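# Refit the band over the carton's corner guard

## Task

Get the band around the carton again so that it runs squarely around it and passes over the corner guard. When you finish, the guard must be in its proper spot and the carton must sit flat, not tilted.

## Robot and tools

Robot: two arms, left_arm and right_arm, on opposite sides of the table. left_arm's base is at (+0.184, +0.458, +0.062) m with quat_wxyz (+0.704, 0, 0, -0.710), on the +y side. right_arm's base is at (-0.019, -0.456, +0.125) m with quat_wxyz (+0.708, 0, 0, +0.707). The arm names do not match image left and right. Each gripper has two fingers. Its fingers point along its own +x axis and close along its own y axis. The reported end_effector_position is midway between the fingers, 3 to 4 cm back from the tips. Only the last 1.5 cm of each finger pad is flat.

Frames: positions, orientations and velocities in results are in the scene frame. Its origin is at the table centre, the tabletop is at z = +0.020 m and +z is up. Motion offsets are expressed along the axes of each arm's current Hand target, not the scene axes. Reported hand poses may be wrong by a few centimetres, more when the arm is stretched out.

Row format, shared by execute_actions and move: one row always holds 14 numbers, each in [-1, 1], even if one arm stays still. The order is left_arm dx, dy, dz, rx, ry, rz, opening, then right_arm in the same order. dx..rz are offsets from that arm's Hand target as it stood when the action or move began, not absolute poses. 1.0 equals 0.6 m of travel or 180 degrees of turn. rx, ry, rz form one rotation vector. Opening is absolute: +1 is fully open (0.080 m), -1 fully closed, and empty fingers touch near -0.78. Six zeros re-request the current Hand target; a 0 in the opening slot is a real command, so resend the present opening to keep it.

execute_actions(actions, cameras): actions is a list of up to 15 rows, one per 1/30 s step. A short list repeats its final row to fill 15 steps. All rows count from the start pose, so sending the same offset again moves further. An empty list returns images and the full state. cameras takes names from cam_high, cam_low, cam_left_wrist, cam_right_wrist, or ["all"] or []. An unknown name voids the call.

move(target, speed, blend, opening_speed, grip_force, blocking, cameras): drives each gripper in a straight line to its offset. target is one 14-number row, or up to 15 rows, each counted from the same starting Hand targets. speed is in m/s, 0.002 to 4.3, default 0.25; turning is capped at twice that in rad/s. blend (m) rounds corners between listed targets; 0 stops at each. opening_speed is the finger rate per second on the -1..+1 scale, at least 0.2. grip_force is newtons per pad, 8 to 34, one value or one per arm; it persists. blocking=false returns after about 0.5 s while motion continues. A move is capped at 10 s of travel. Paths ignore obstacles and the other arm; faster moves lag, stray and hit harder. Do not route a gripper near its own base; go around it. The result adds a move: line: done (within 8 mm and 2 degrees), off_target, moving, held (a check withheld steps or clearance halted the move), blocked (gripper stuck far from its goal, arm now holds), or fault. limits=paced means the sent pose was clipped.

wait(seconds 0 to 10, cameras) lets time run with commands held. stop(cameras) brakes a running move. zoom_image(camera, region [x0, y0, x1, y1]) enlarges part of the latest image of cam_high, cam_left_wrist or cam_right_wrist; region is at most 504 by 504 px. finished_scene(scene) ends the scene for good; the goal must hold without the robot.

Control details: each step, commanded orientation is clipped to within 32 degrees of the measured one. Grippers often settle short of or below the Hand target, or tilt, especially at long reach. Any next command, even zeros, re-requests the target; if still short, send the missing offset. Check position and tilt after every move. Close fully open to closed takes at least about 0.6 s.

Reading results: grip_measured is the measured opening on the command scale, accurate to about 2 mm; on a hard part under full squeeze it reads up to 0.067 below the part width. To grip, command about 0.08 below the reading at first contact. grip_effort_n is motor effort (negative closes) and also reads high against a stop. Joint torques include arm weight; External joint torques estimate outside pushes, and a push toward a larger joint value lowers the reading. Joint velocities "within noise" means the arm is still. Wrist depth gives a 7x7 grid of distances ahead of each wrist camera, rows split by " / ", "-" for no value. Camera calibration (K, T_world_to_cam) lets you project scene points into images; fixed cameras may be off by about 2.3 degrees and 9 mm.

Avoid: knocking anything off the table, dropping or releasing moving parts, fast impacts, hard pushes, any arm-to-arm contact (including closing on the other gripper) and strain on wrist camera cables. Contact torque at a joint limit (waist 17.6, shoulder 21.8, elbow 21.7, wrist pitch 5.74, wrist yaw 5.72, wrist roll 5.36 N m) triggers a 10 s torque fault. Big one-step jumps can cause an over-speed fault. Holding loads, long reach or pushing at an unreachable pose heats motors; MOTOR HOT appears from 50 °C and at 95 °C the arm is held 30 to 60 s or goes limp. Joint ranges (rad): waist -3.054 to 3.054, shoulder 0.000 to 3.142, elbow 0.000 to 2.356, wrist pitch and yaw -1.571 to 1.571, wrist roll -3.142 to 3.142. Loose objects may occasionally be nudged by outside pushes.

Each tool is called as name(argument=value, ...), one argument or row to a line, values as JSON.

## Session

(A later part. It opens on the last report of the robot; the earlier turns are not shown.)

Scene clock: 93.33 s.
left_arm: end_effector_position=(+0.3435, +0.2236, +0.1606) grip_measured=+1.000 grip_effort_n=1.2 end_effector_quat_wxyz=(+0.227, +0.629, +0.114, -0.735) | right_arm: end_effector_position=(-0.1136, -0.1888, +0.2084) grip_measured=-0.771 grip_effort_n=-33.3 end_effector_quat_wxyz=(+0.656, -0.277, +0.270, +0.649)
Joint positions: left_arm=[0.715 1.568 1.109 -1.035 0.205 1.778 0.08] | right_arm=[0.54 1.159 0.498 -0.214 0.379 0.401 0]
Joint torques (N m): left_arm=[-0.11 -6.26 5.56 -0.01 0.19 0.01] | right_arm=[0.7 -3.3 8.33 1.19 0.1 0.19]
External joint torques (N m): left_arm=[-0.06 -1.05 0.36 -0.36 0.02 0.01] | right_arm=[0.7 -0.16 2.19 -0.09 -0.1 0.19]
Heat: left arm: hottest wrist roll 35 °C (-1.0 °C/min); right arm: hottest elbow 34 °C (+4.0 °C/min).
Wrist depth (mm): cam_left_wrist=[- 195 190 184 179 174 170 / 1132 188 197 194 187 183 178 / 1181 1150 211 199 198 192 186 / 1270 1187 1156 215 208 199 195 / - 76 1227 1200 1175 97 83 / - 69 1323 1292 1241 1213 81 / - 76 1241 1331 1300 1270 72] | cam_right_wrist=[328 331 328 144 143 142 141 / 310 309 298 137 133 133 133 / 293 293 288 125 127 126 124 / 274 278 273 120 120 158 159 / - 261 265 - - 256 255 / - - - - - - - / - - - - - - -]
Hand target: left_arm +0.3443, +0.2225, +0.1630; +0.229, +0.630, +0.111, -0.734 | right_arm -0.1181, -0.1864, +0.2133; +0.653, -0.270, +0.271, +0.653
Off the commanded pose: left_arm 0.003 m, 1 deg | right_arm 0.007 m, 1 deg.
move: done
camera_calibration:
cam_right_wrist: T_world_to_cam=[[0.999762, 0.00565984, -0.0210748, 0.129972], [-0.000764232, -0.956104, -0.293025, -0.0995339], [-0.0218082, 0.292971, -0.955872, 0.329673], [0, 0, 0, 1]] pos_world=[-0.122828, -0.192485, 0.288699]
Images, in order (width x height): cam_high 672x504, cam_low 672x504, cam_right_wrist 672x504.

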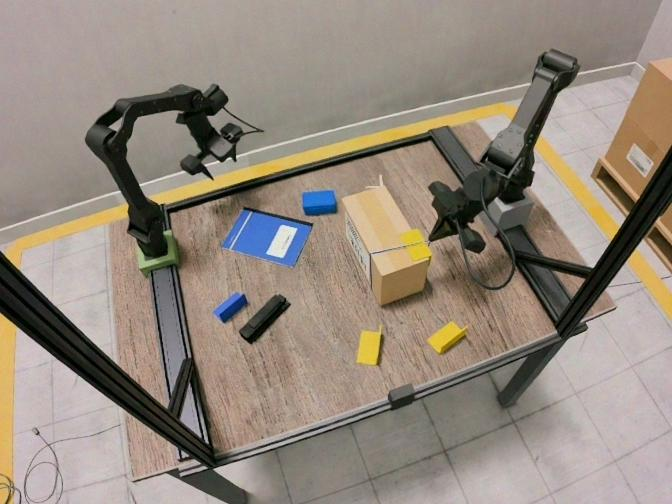

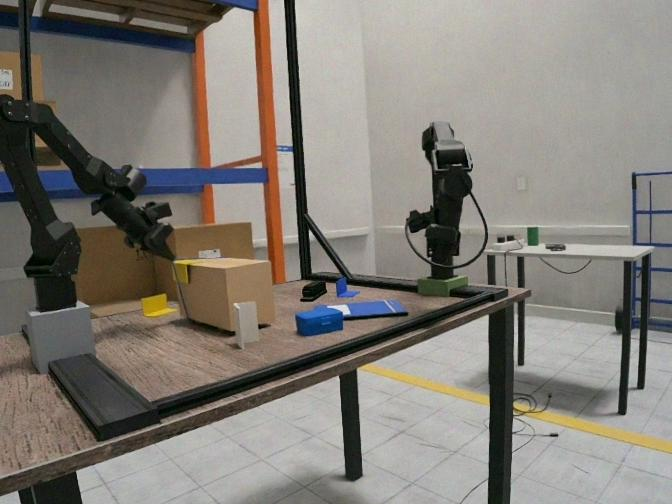

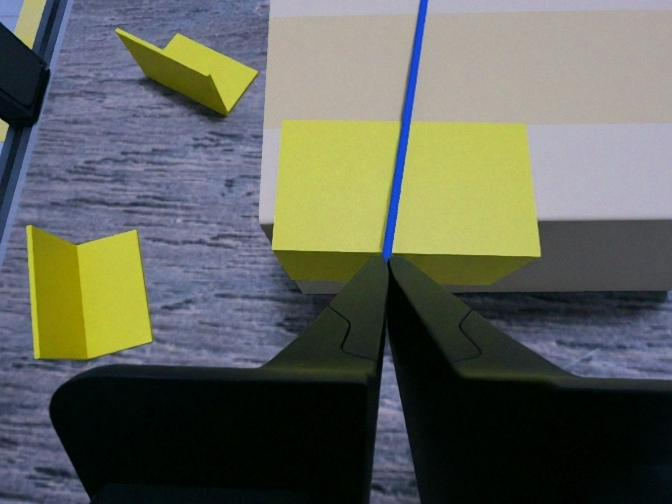

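move(
  target=[0,0,0,0,0,0,1,0.037,0,0.008,0,0,0,-1],
  speed=0.05,
  cameras=["cam_low","cam_high","cam_right_wrist"],
)

zoom_image(
  camera="cam_low",
  region=[120, 190, 300, 325],
)

zoom_image(
  camera="cam_high",
  region=[310, 160, 490, 370],
)

Scene clock: 99.73 s.
left_arm: end_effector_position=(+0.3435, +0.2236, +0.1606) grip_measured=+1.000 grip_effort_n=1.6 end_effector_quat_wxyz=(+0.227, +0.629, +0.114, -0.735) | right_arm: end_effector_position=(-0.1150, -0.1715, +0.1998) grip_measured=-0.771 grip_effort_n=-32.8 end_effector_quat_wxyz=(+0.657, -0.273, +0.270, +0.649)
Joint positions: left_arm=[0.715 1.568 1.109 -1.035 0.205 1.778 0.08] | right_arm=[0.503 1.256 0.51 -0.114 0.357 0.373 0]
Joint torques (N m): left_arm=[-0.02 -6.42 5.51 0 0.19 0.04] | right_arm=[-0.31 -2.18 7.68 2.23 -0.2 -0.14]
External joint torques (N m): left_arm=[-0.01 -1.15 0.24 -0.37 0.02 0.04] | right_arm=[-0.32 1.49 1.7 0.92 -0.38 -0.14]
Heat: left arm: hottest wrist roll 35 °C (-1.0 °C/min); right arm: hottest elbow 34 °C (+4.0 °C/min).
Wrist depth (mm): cam_left_wrist=[183 195 190 185 180 174 170 / 1144 209 197 194 188 182 178 / 1194 1156 212 199 198 191 186 / 1255 1200 1162 215 205 199 195 / - 76 1220 1207 1168 97 83 / - 70 1307 1262 1234 1220 81 / - 76 1277 1339 1307 1284 72] | cam_right_wrist=[324 320 320 135 134 133 132 / 305 300 265 129 126 124 124 / 287 285 280 - 116 115 117 / 274 270 266 111 - 111 113 / - 257 256 - - 243 241 / - - - - - - - / - - - - - - -]
Hand target: left_arm +0.3443, +0.2225, +0.1630; +0.229, +0.630, +0.111, -0.734 | right_arm -0.1181, -0.1674, +0.2010; +0.653, -0.270, +0.271, +0.653
Off the commanded pose: left_arm 0.003 m, 1 deg | right_arm 0.005 m, 1 deg.
move: done
camera_calibration:
cam_right_wrist: T_world_to_cam=[[0.999693, 0.00318968, -0.0245565, 0.13123], [-0.00427972, -0.954491, -0.298208, -0.0847014], [-0.0243901, 0.298222, -0.954185, 0.316629], [0, 0, 0, 1]] pos_world=[-0.12383, -0.175691, 0.280087]
Images, in order (width x height): cam_high 672x504, cam_low 672x504, cam_right_wrist 672x504.

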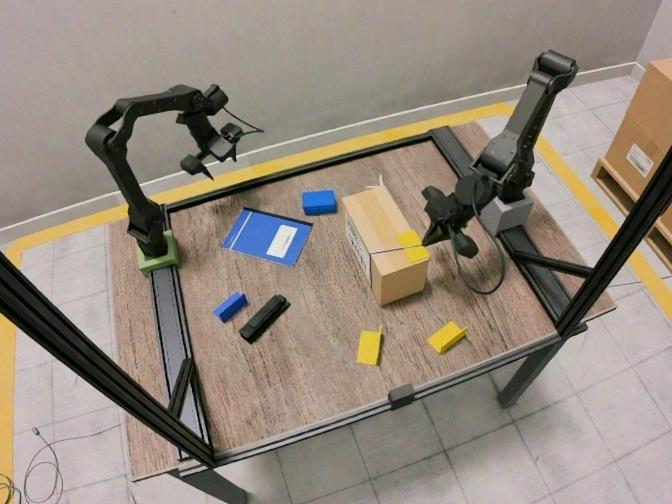

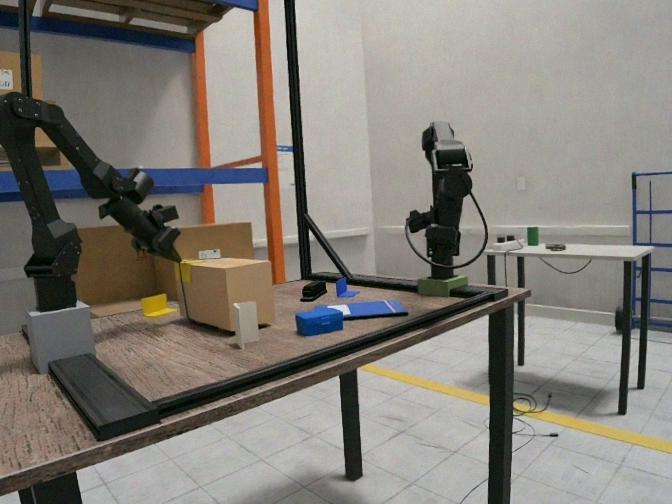

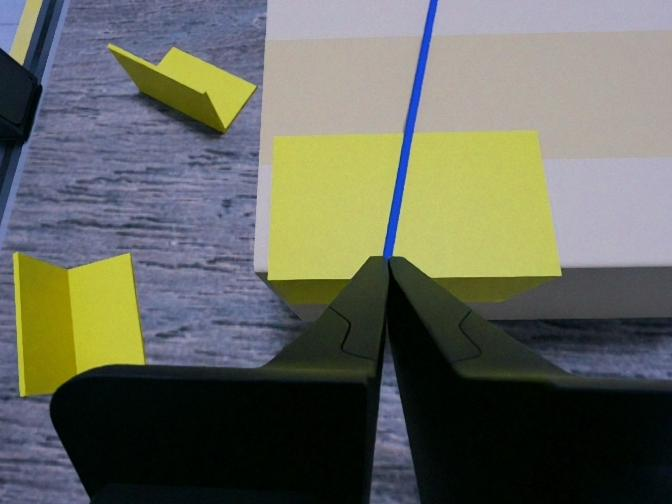

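Scaled by 2.800 from the camera's 672x504 image, which has a finer 960x720 frame.

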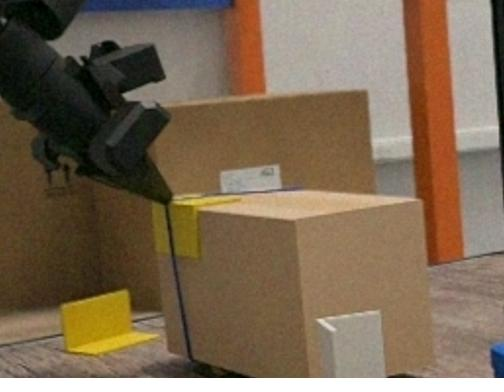

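Scaled by 2.400 from the camera's 672x504 image, which has a finer 960x720 frame.

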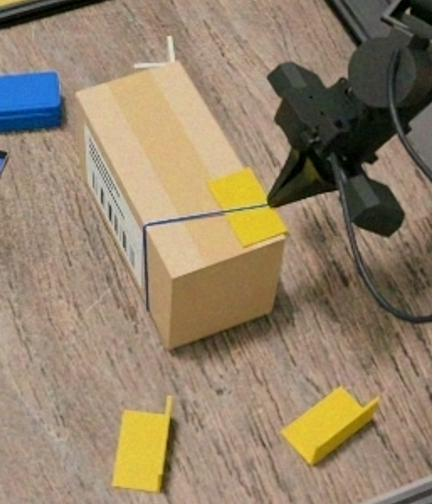

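move(
  target=[
    [0,0,0,0,0,0,1,0.00,0,0,0,0,0,-0.3],
    [0,0,0,0,0,0,1,-0.1,0,0.01,0,0,0,-0.3],
  ],
  speed=[0.05,0.15],
  opening_speed=0.5,
  cameras=["cam_low","cam_high","cam_right_wrist"],
)

zoom_image(
  camera="cam_low",
  region=[120, 190, 300, 325],
)

zoom_image(
  camera="cam_high",
  region=[310, 160, 490, 370],
)

Scene clock: 105.07 s.
left_arm: end_effector_position=(+0.3435, +0.2236, +0.1606) grip_measured=+1.000 grip_effort_n=1.2 end_effector_quat_wxyz=(+0.227, +0.629, +0.114, -0.735) | right_arm: end_effector_position=(-0.1161, -0.2077, +0.2404) grip_measured=-0.304 grip_effort_n=18.8 end_effector_quat_wxyz=(+0.652, -0.282, +0.271, +0.650)
Joint positions: left_arm=[0.715 1.568 1.109 -1.035 0.205 1.778 0.08] | right_arm=[0.602 1.037 0.58 -0.447 0.411 0.448 0.021]
Joint torques (N m): left_arm=[0.06 -6.25 5.55 0.01 0.16 0] | right_arm=[0.23 -3.89 8.41 1.28 0.27 0.21]
External joint torques (N m): left_arm=[0.06 -0.96 0.24 -0.38 -0.01 0.01] | right_arm=[0.23 -1.26 1.93 0.02 0.06 0.21]
Heat: left arm: hottest wrist roll 35 °C (-1.0 °C/min); right arm: hottest elbow 34 °C (+4.1 °C/min).
Wrist depth (mm): cam_left_wrist=[184 194 190 184 179 174 171 / 1121 209 196 194 187 183 178 / 1194 1156 211 199 198 191 186 / 1262 1194 1168 214 199 199 195 / - 76 1213 1194 1162 97 83 / - 69 1307 1277 1227 1227 81 / - 72 1181 1339 1300 1262 72] | cam_right_wrist=[- 370 367 183 180 180 179 / 344 346 335 172 173 170 169 / 327 328 326 160 - 163 162 / 311 314 310 193 229 229 227 / 295 292 - 292 - 291 288 / - - - 278 - - - / - - - 265 - - -]
Hand target: left_arm +0.3443, +0.2225, +0.1630; +0.229, +0.630, +0.111, -0.734 | right_arm -0.1181, -0.2055, +0.2476; +0.653, -0.270, +0.271, +0.653
Off the commanded pose: left_arm 0.003 m, 1 deg | right_arm 0.008 m, 1 deg.
move: done
camera_calibration:
cam_right_wrist: T_world_to_cam=[[0.999735, 0.0138195, -0.0183835, 0.134191], [0.00803649, -0.95886, -0.283765, -0.110085], [-0.0215487, 0.283542, -0.958718, 0.364537], [0, 0, 0, 1]] pos_world=[-0.125416, -0.210772, 0.320717]
Images, in order (width x height): cam_high 672x504, cam_low 672x504, cam_right_wrist 672x504.

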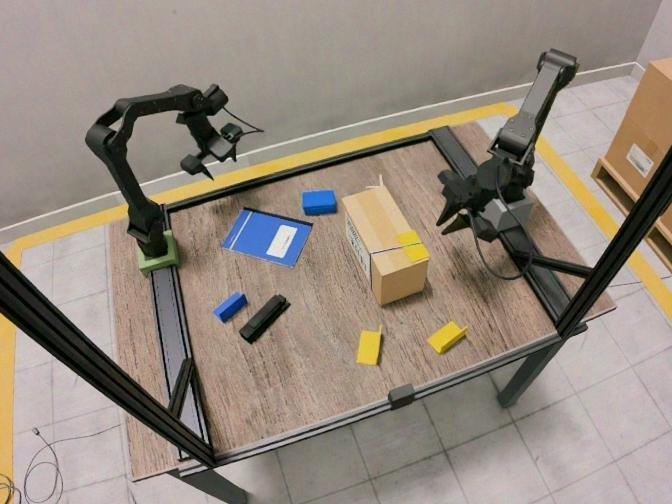

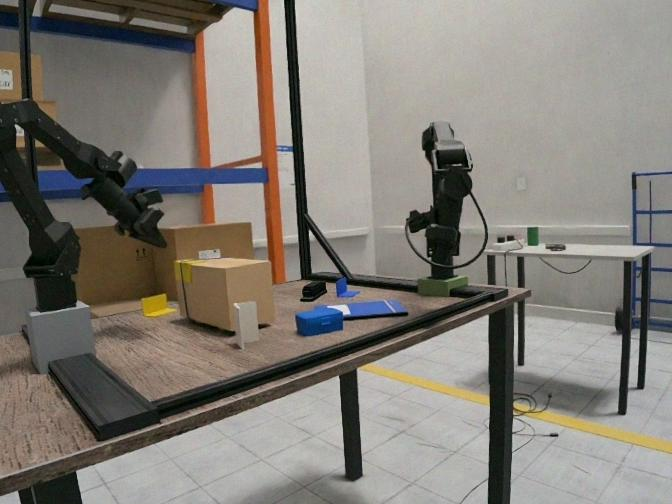

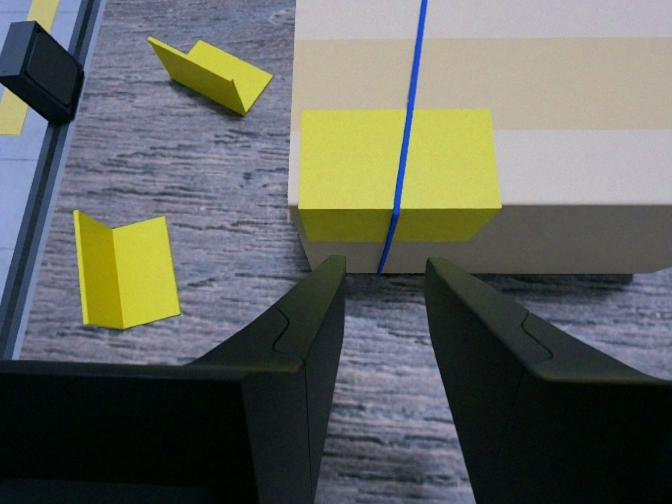

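Scaled by 2.800 from the camera's 672x504 image, which has a finer 960x720 frame.

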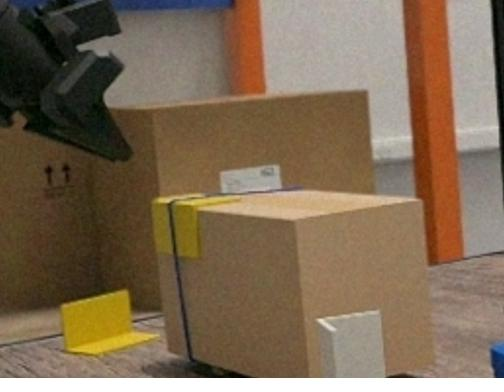

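Scaled by 2.400 from the camera's 672x504 image, which has a finer 960x720 frame.

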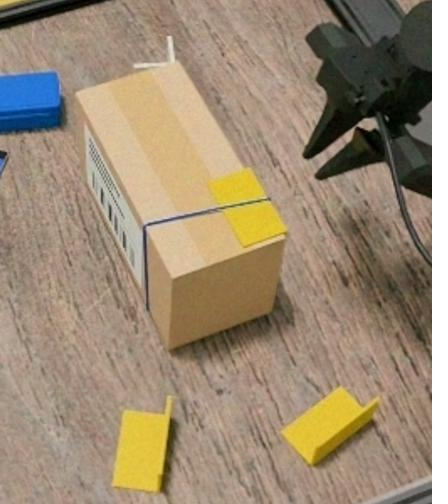

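move(
  target=[0,0,0,0,0,0,1,0.1945,-0.05,0.2073,0,0.25,0,-0.2],
  speed=0.25,
  cameras=["cam_low","cam_right_wrist"],
)

Scene clock: 119.30 s.
left_arm: end_effector_position=(+0.3435, +0.2236, +0.1606) grip_measured=+1.000 grip_effort_n=1.2 end_effector_quat_wxyz=(+0.227, +0.629, +0.114, -0.735) | right_arm: end_effector_position=(-0.0873, -0.0376, +0.2548) grip_measured=-0.204 grip_effort_n=18.8 end_effector_quat_wxyz=(+0.502, -0.499, +0.500, +0.498)
Joint positions: left_arm=[0.715 1.568 1.109 -1.035 0.205 1.778 0.08] | right_arm=[0.164 2.188 2.062 -1.444 0.003 0.168 0.026]
Joint torques (N m): left_arm=[-0.15 -6.35 5.67 0 0.19 0.03] | right_arm=[-0.1 -9.35 7.46 0.17 -0.12 -0.18]
External joint torques (N m): left_arm=[-0.22 -1.08 0.38 -0.38 0.03 0.03] | right_arm=[-0.03 0.63 1.86 -0.16 -0.12 -0.18]
Motor temperatures (°C): left_arm=[21 32 25 31 26 35] | right_arm=[26 24 36 31 29 26]
Heat: left arm: hottest wrist roll 35 °C (-1.0 °C/min); right arm: hottest elbow 36 °C (+6.1 °C/min).
Wrist depth (mm): cam_left_wrist=[- 194 190 185 179 174 170 / 1132 210 196 194 187 183 178 / 1187 1168 214 200 198 191 187 / 1277 1207 1162 214 202 199 194 / - 76 1248 1213 219 97 83 / - 70 1323 1292 1234 1213 81 / - 76 1248 1339 1315 1292 72] | cam_right_wrist=[251 - 253 249 245 242 238 / 283 279 273 261 258 254 249 / 310 305 161 156 151 160 143 / 335 333 161 155 152 152 150 / 1526 384 - 175 - - 166 / - - - 196 187 - - / - - - 447 - - -]
Hand target: left_arm +0.3443, +0.2225, +0.1630; +0.229, +0.630, +0.111, -0.734 | right_arm -0.0880, -0.0351, +0.2531; +0.500, -0.500, +0.500, +0.500
Off the commanded pose: left_arm 0.003 m, 1 deg | right_arm 0.003 m, 0 deg.
move: done
camera_calibration:
cam_right_wrist: T_world_to_cam=[[0.999403, -0.0195056, -0.0285193, 0.104655], [-0.00421781, -0.88811, 0.459612, -0.130842], [-0.0342932, -0.459217, -0.887662, 0.28361], [0, 0, 0, 1]] pos_world=[-0.0954183, 0.0160779, 0.314871]
Images, in order (width x height): cam_low 672x504, cam_right_wrist 672x504.

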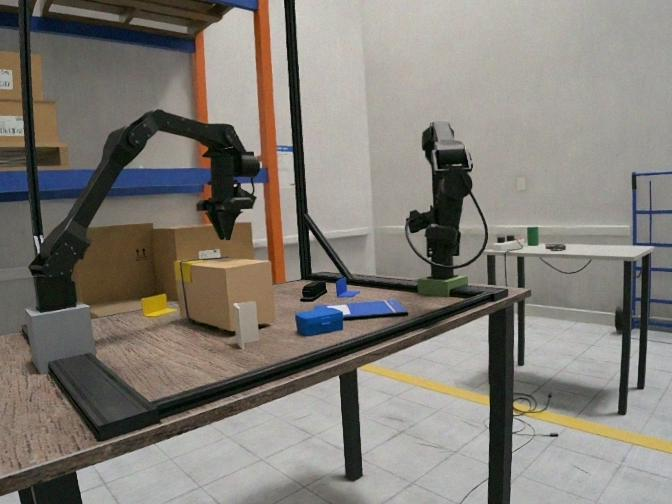

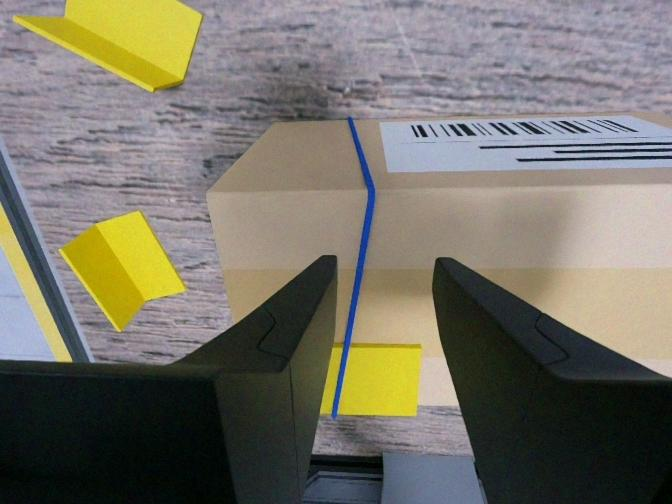

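move(
  target=[
    [0,0,0,0,0,0,1,0.0925,0.004,0.005,0,0,0,-0.3],
    [0,0,0,0,0,0,1,0.0925,0.004,0.005,0,0,0,-1],
    [0,0,0,0,0,0,1,0.066,0.004,0.022,0,0,0,-1],
    [0,0,0,0,0,0,1,0.066,0.036,0.022,0,0,0,-1],
  ],
  speed=[0.08,0.05,0.06,0.06],
  cameras=["cam_high","cam_low","cam_right_wrist"],
)

Scene clock: 130.00 s.
left_arm: end_effector_position=(+0.3435, +0.2236, +0.1606) grip_measured=+1.000 grip_effort_n=1.6 end_effector_quat_wxyz=(+0.227, +0.629, +0.114, -0.735) | right_arm: end_effector_position=(-0.1050, -0.0255, +0.2105) grip_measured=-0.772 grip_effort_n=-29.5 end_effector_quat_wxyz=(+0.499, -0.506, +0.501, +0.494)
Joint positions: left_arm=[0.715 1.568 1.109 -1.035 0.205 1.778 0.08] | right_arm=[0.201 2.268 2.018 -1.335 0.007 0.2 0]
Joint torques (N m): left_arm=[-0.06 -6.19 5.75 0 0.2 0.02] | right_arm=[0.52 -10.66 8.25 0.25 -0.25 0.19]
External joint torques (N m): left_arm=[-0.01 -0.96 0.49 -0.38 0.02 0.03] | right_arm=[0.46 -0.19 2.66 -0.05 -0.24 0.19]
Heat: left arm: hottest wrist roll 35 °C (+0.0 °C/min); right arm: hottest elbow 36 °C (+6.0 °C/min).
Wrist depth (mm): cam_left_wrist=[- 194 191 184 179 175 170 / 1138 186 198 193 187 182 178 / 1194 1168 212 199 198 191 186 / 1248 1187 1175 215 201 199 194 / - 76 1234 1207 1187 97 83 / - 70 1315 1284 1234 1213 81 / - 76 1200 1347 1323 1284 72] | cam_right_wrist=[- - 209 206 205 203 199 / 234 235 229 225 222 220 217 / 258 255 247 184 178 174 170 / 286 280 136 134 132 120 119 / - 303 114 - - 113 114 / - - - - - - - / - - - - - - -]
Hand target: left_arm +0.3443, +0.2225, +0.1630; +0.229, +0.630, +0.111, -0.734 | right_arm -0.1097, -0.0219, +0.2135; +0.500, -0.500, +0.500, +0.500
Off the commanded pose: left_arm 0.003 m, 1 deg | right_arm 0.007 m, 1 deg.
move: done; target 2's new opening was sent with right_arm's hand 0.011 m and 2 deg from that target
camera_calibration:
cam_right_wrist: T_world_to_cam=[[0.999645, -0.0157158, -0.0215252, 0.119948], [-0.00368447, -0.881378, 0.472397, -0.102389], [-0.0263959, -0.47215, -0.881123, 0.248361], [0, 0, 0, 1]] pos_world=[-0.113727, 0.0289054, 0.269786]
Images, in order (width x height): cam_high 672x504, cam_low 672x504, cam_right_wrist 672x504.

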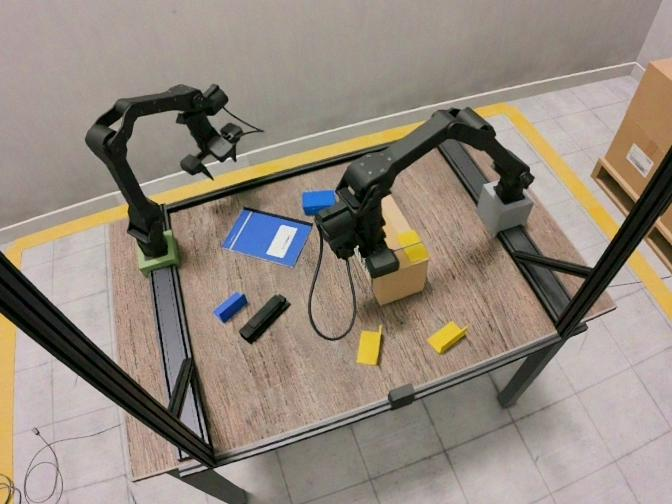

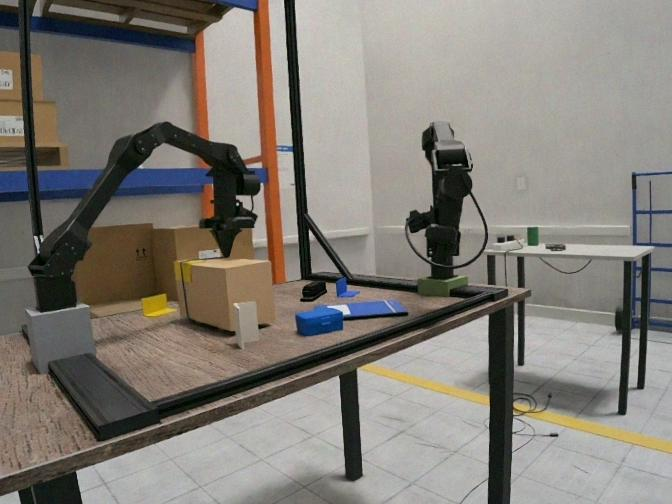

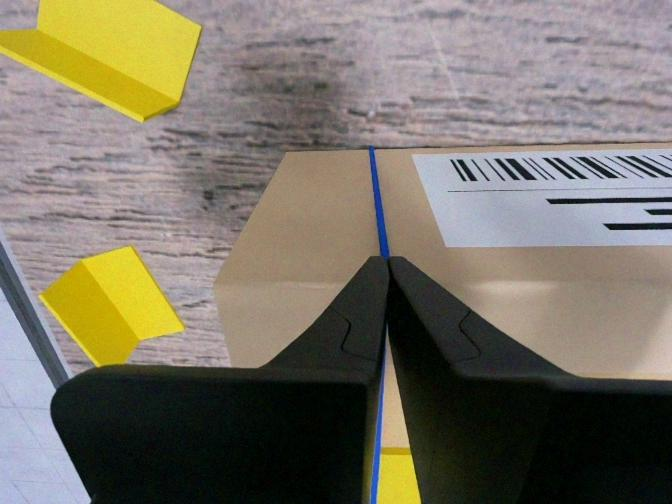

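move(
  target=[
    [0,0,0,0,0,0,1,0.008,0,-0.006,0,0,0,-1],
    [0,0,0,0,0,0,1,0.008,0,-0.006,0,0,0,-0.3],
    [0,0,0,0,0,0,1,-0.08,0,-0.02,0,0,0,-0.3],
  ],
  speed=[0.05,0.05,0.12],
  opening_speed=0.6,
  cameras=["cam_low","cam_right_wrist"],
)

zoom_image(
  camera="cam_low",
  region=[120, 190, 300, 325],
)

Scene clock: 136.20 s.
left_arm: end_effector_position=(+0.3435, +0.2236, +0.1606) grip_measured=+1.000 grip_effort_n=1.2 end_effector_quat_wxyz=(+0.227, +0.629, +0.114, -0.735) | right_arm: end_effector_position=(-0.1076, -0.0353, +0.2557) grip_measured=-0.304 grip_effort_n=18.4 end_effector_quat_wxyz=(+0.497, -0.506, +0.502, +0.495)
Joint positions: left_arm=[0.715 1.568 1.109 -1.035 0.205 1.778 0.08] | right_arm=[0.21 2.241 2.152 -1.499 0.003 0.206 0.021]
Joint torques (N m): left_arm=[-0.16 -6.33 5.48 -0.03 0.19 0.03] | right_arm=[0.19 -11.81 7.34 0.17 -0.12 0.19]
External joint torques (N m): left_arm=[-0.16 -1.06 0.19 -0.41 0.02 0.04] | right_arm=[0.21 -1.57 1.77 -0.16 -0.12 0.19]
Heat: left arm: hottest wrist roll 35 °C (+0.0 °C/min); right arm: hottest elbow 36 °C (+4.1 °C/min).
Wrist depth (mm): cam_left_wrist=[198 194 191 184 179 175 171 / 1138 210 197 194 188 183 177 / 1181 1150 211 202 198 191 186 / 1270 1200 1168 214 198 199 194 / - 76 1227 1213 1175 97 83 / - 69 1323 1292 1241 1213 81 / - 72 1300 1364 1307 1277 72] | cam_right_wrist=[257 242 250 247 245 244 238 / 281 276 274 264 258 254 253 / 308 306 295 159 154 152 148 / 352 336 333 157 153 154 151 / 1654 381 - 176 - - 169 / - - - 202 - - - / - - - - - - -]
Hand target: left_arm +0.3443, +0.2225, +0.1630; +0.229, +0.630, +0.111, -0.734 | right_arm -0.1096, -0.0338, +0.2615; +0.500, -0.500, +0.500, +0.500
Off the commanded pose: left_arm 0.003 m, 1 deg | right_arm 0.006 m, 1 deg.
move: done
camera_calibration:
cam_right_wrist: T_world_to_cam=[[0.999616, -0.0127244, -0.0246256, 0.124272], [0.00051248, -0.879774, 0.475393, -0.132596], [-0.027714, -0.475223, -0.879429, 0.282787], [0, 0, 0, 1]] pos_world=[-0.116319, 0.0193135, 0.314786]
Images, in order (width x height): cam_low 672x504, cam_right_wrist 672x504.

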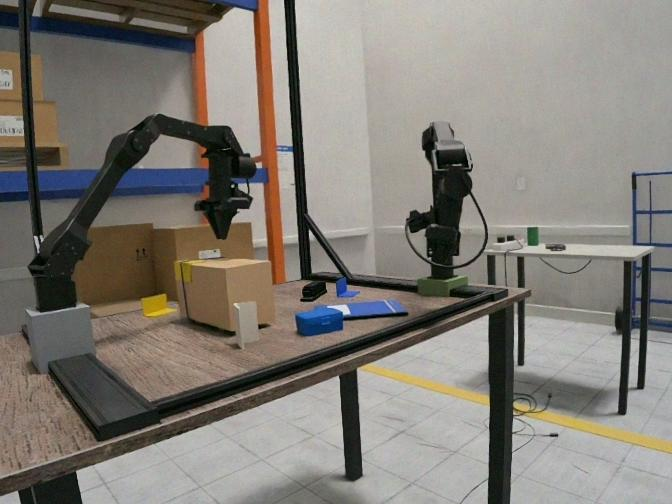

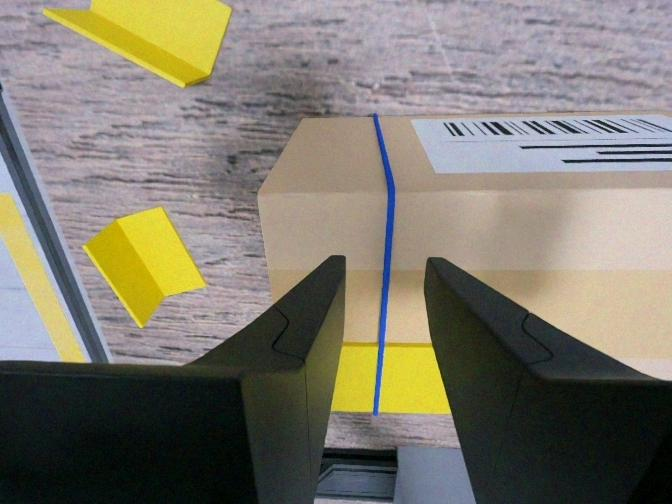

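Scaled by 2.800 from the camera's 672x504 image, which has a finer 960x720 frame.

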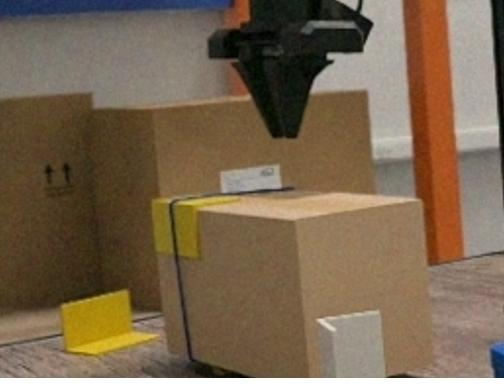

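finished_scene(
  scene=1,
)

The scene is finished: the task was done.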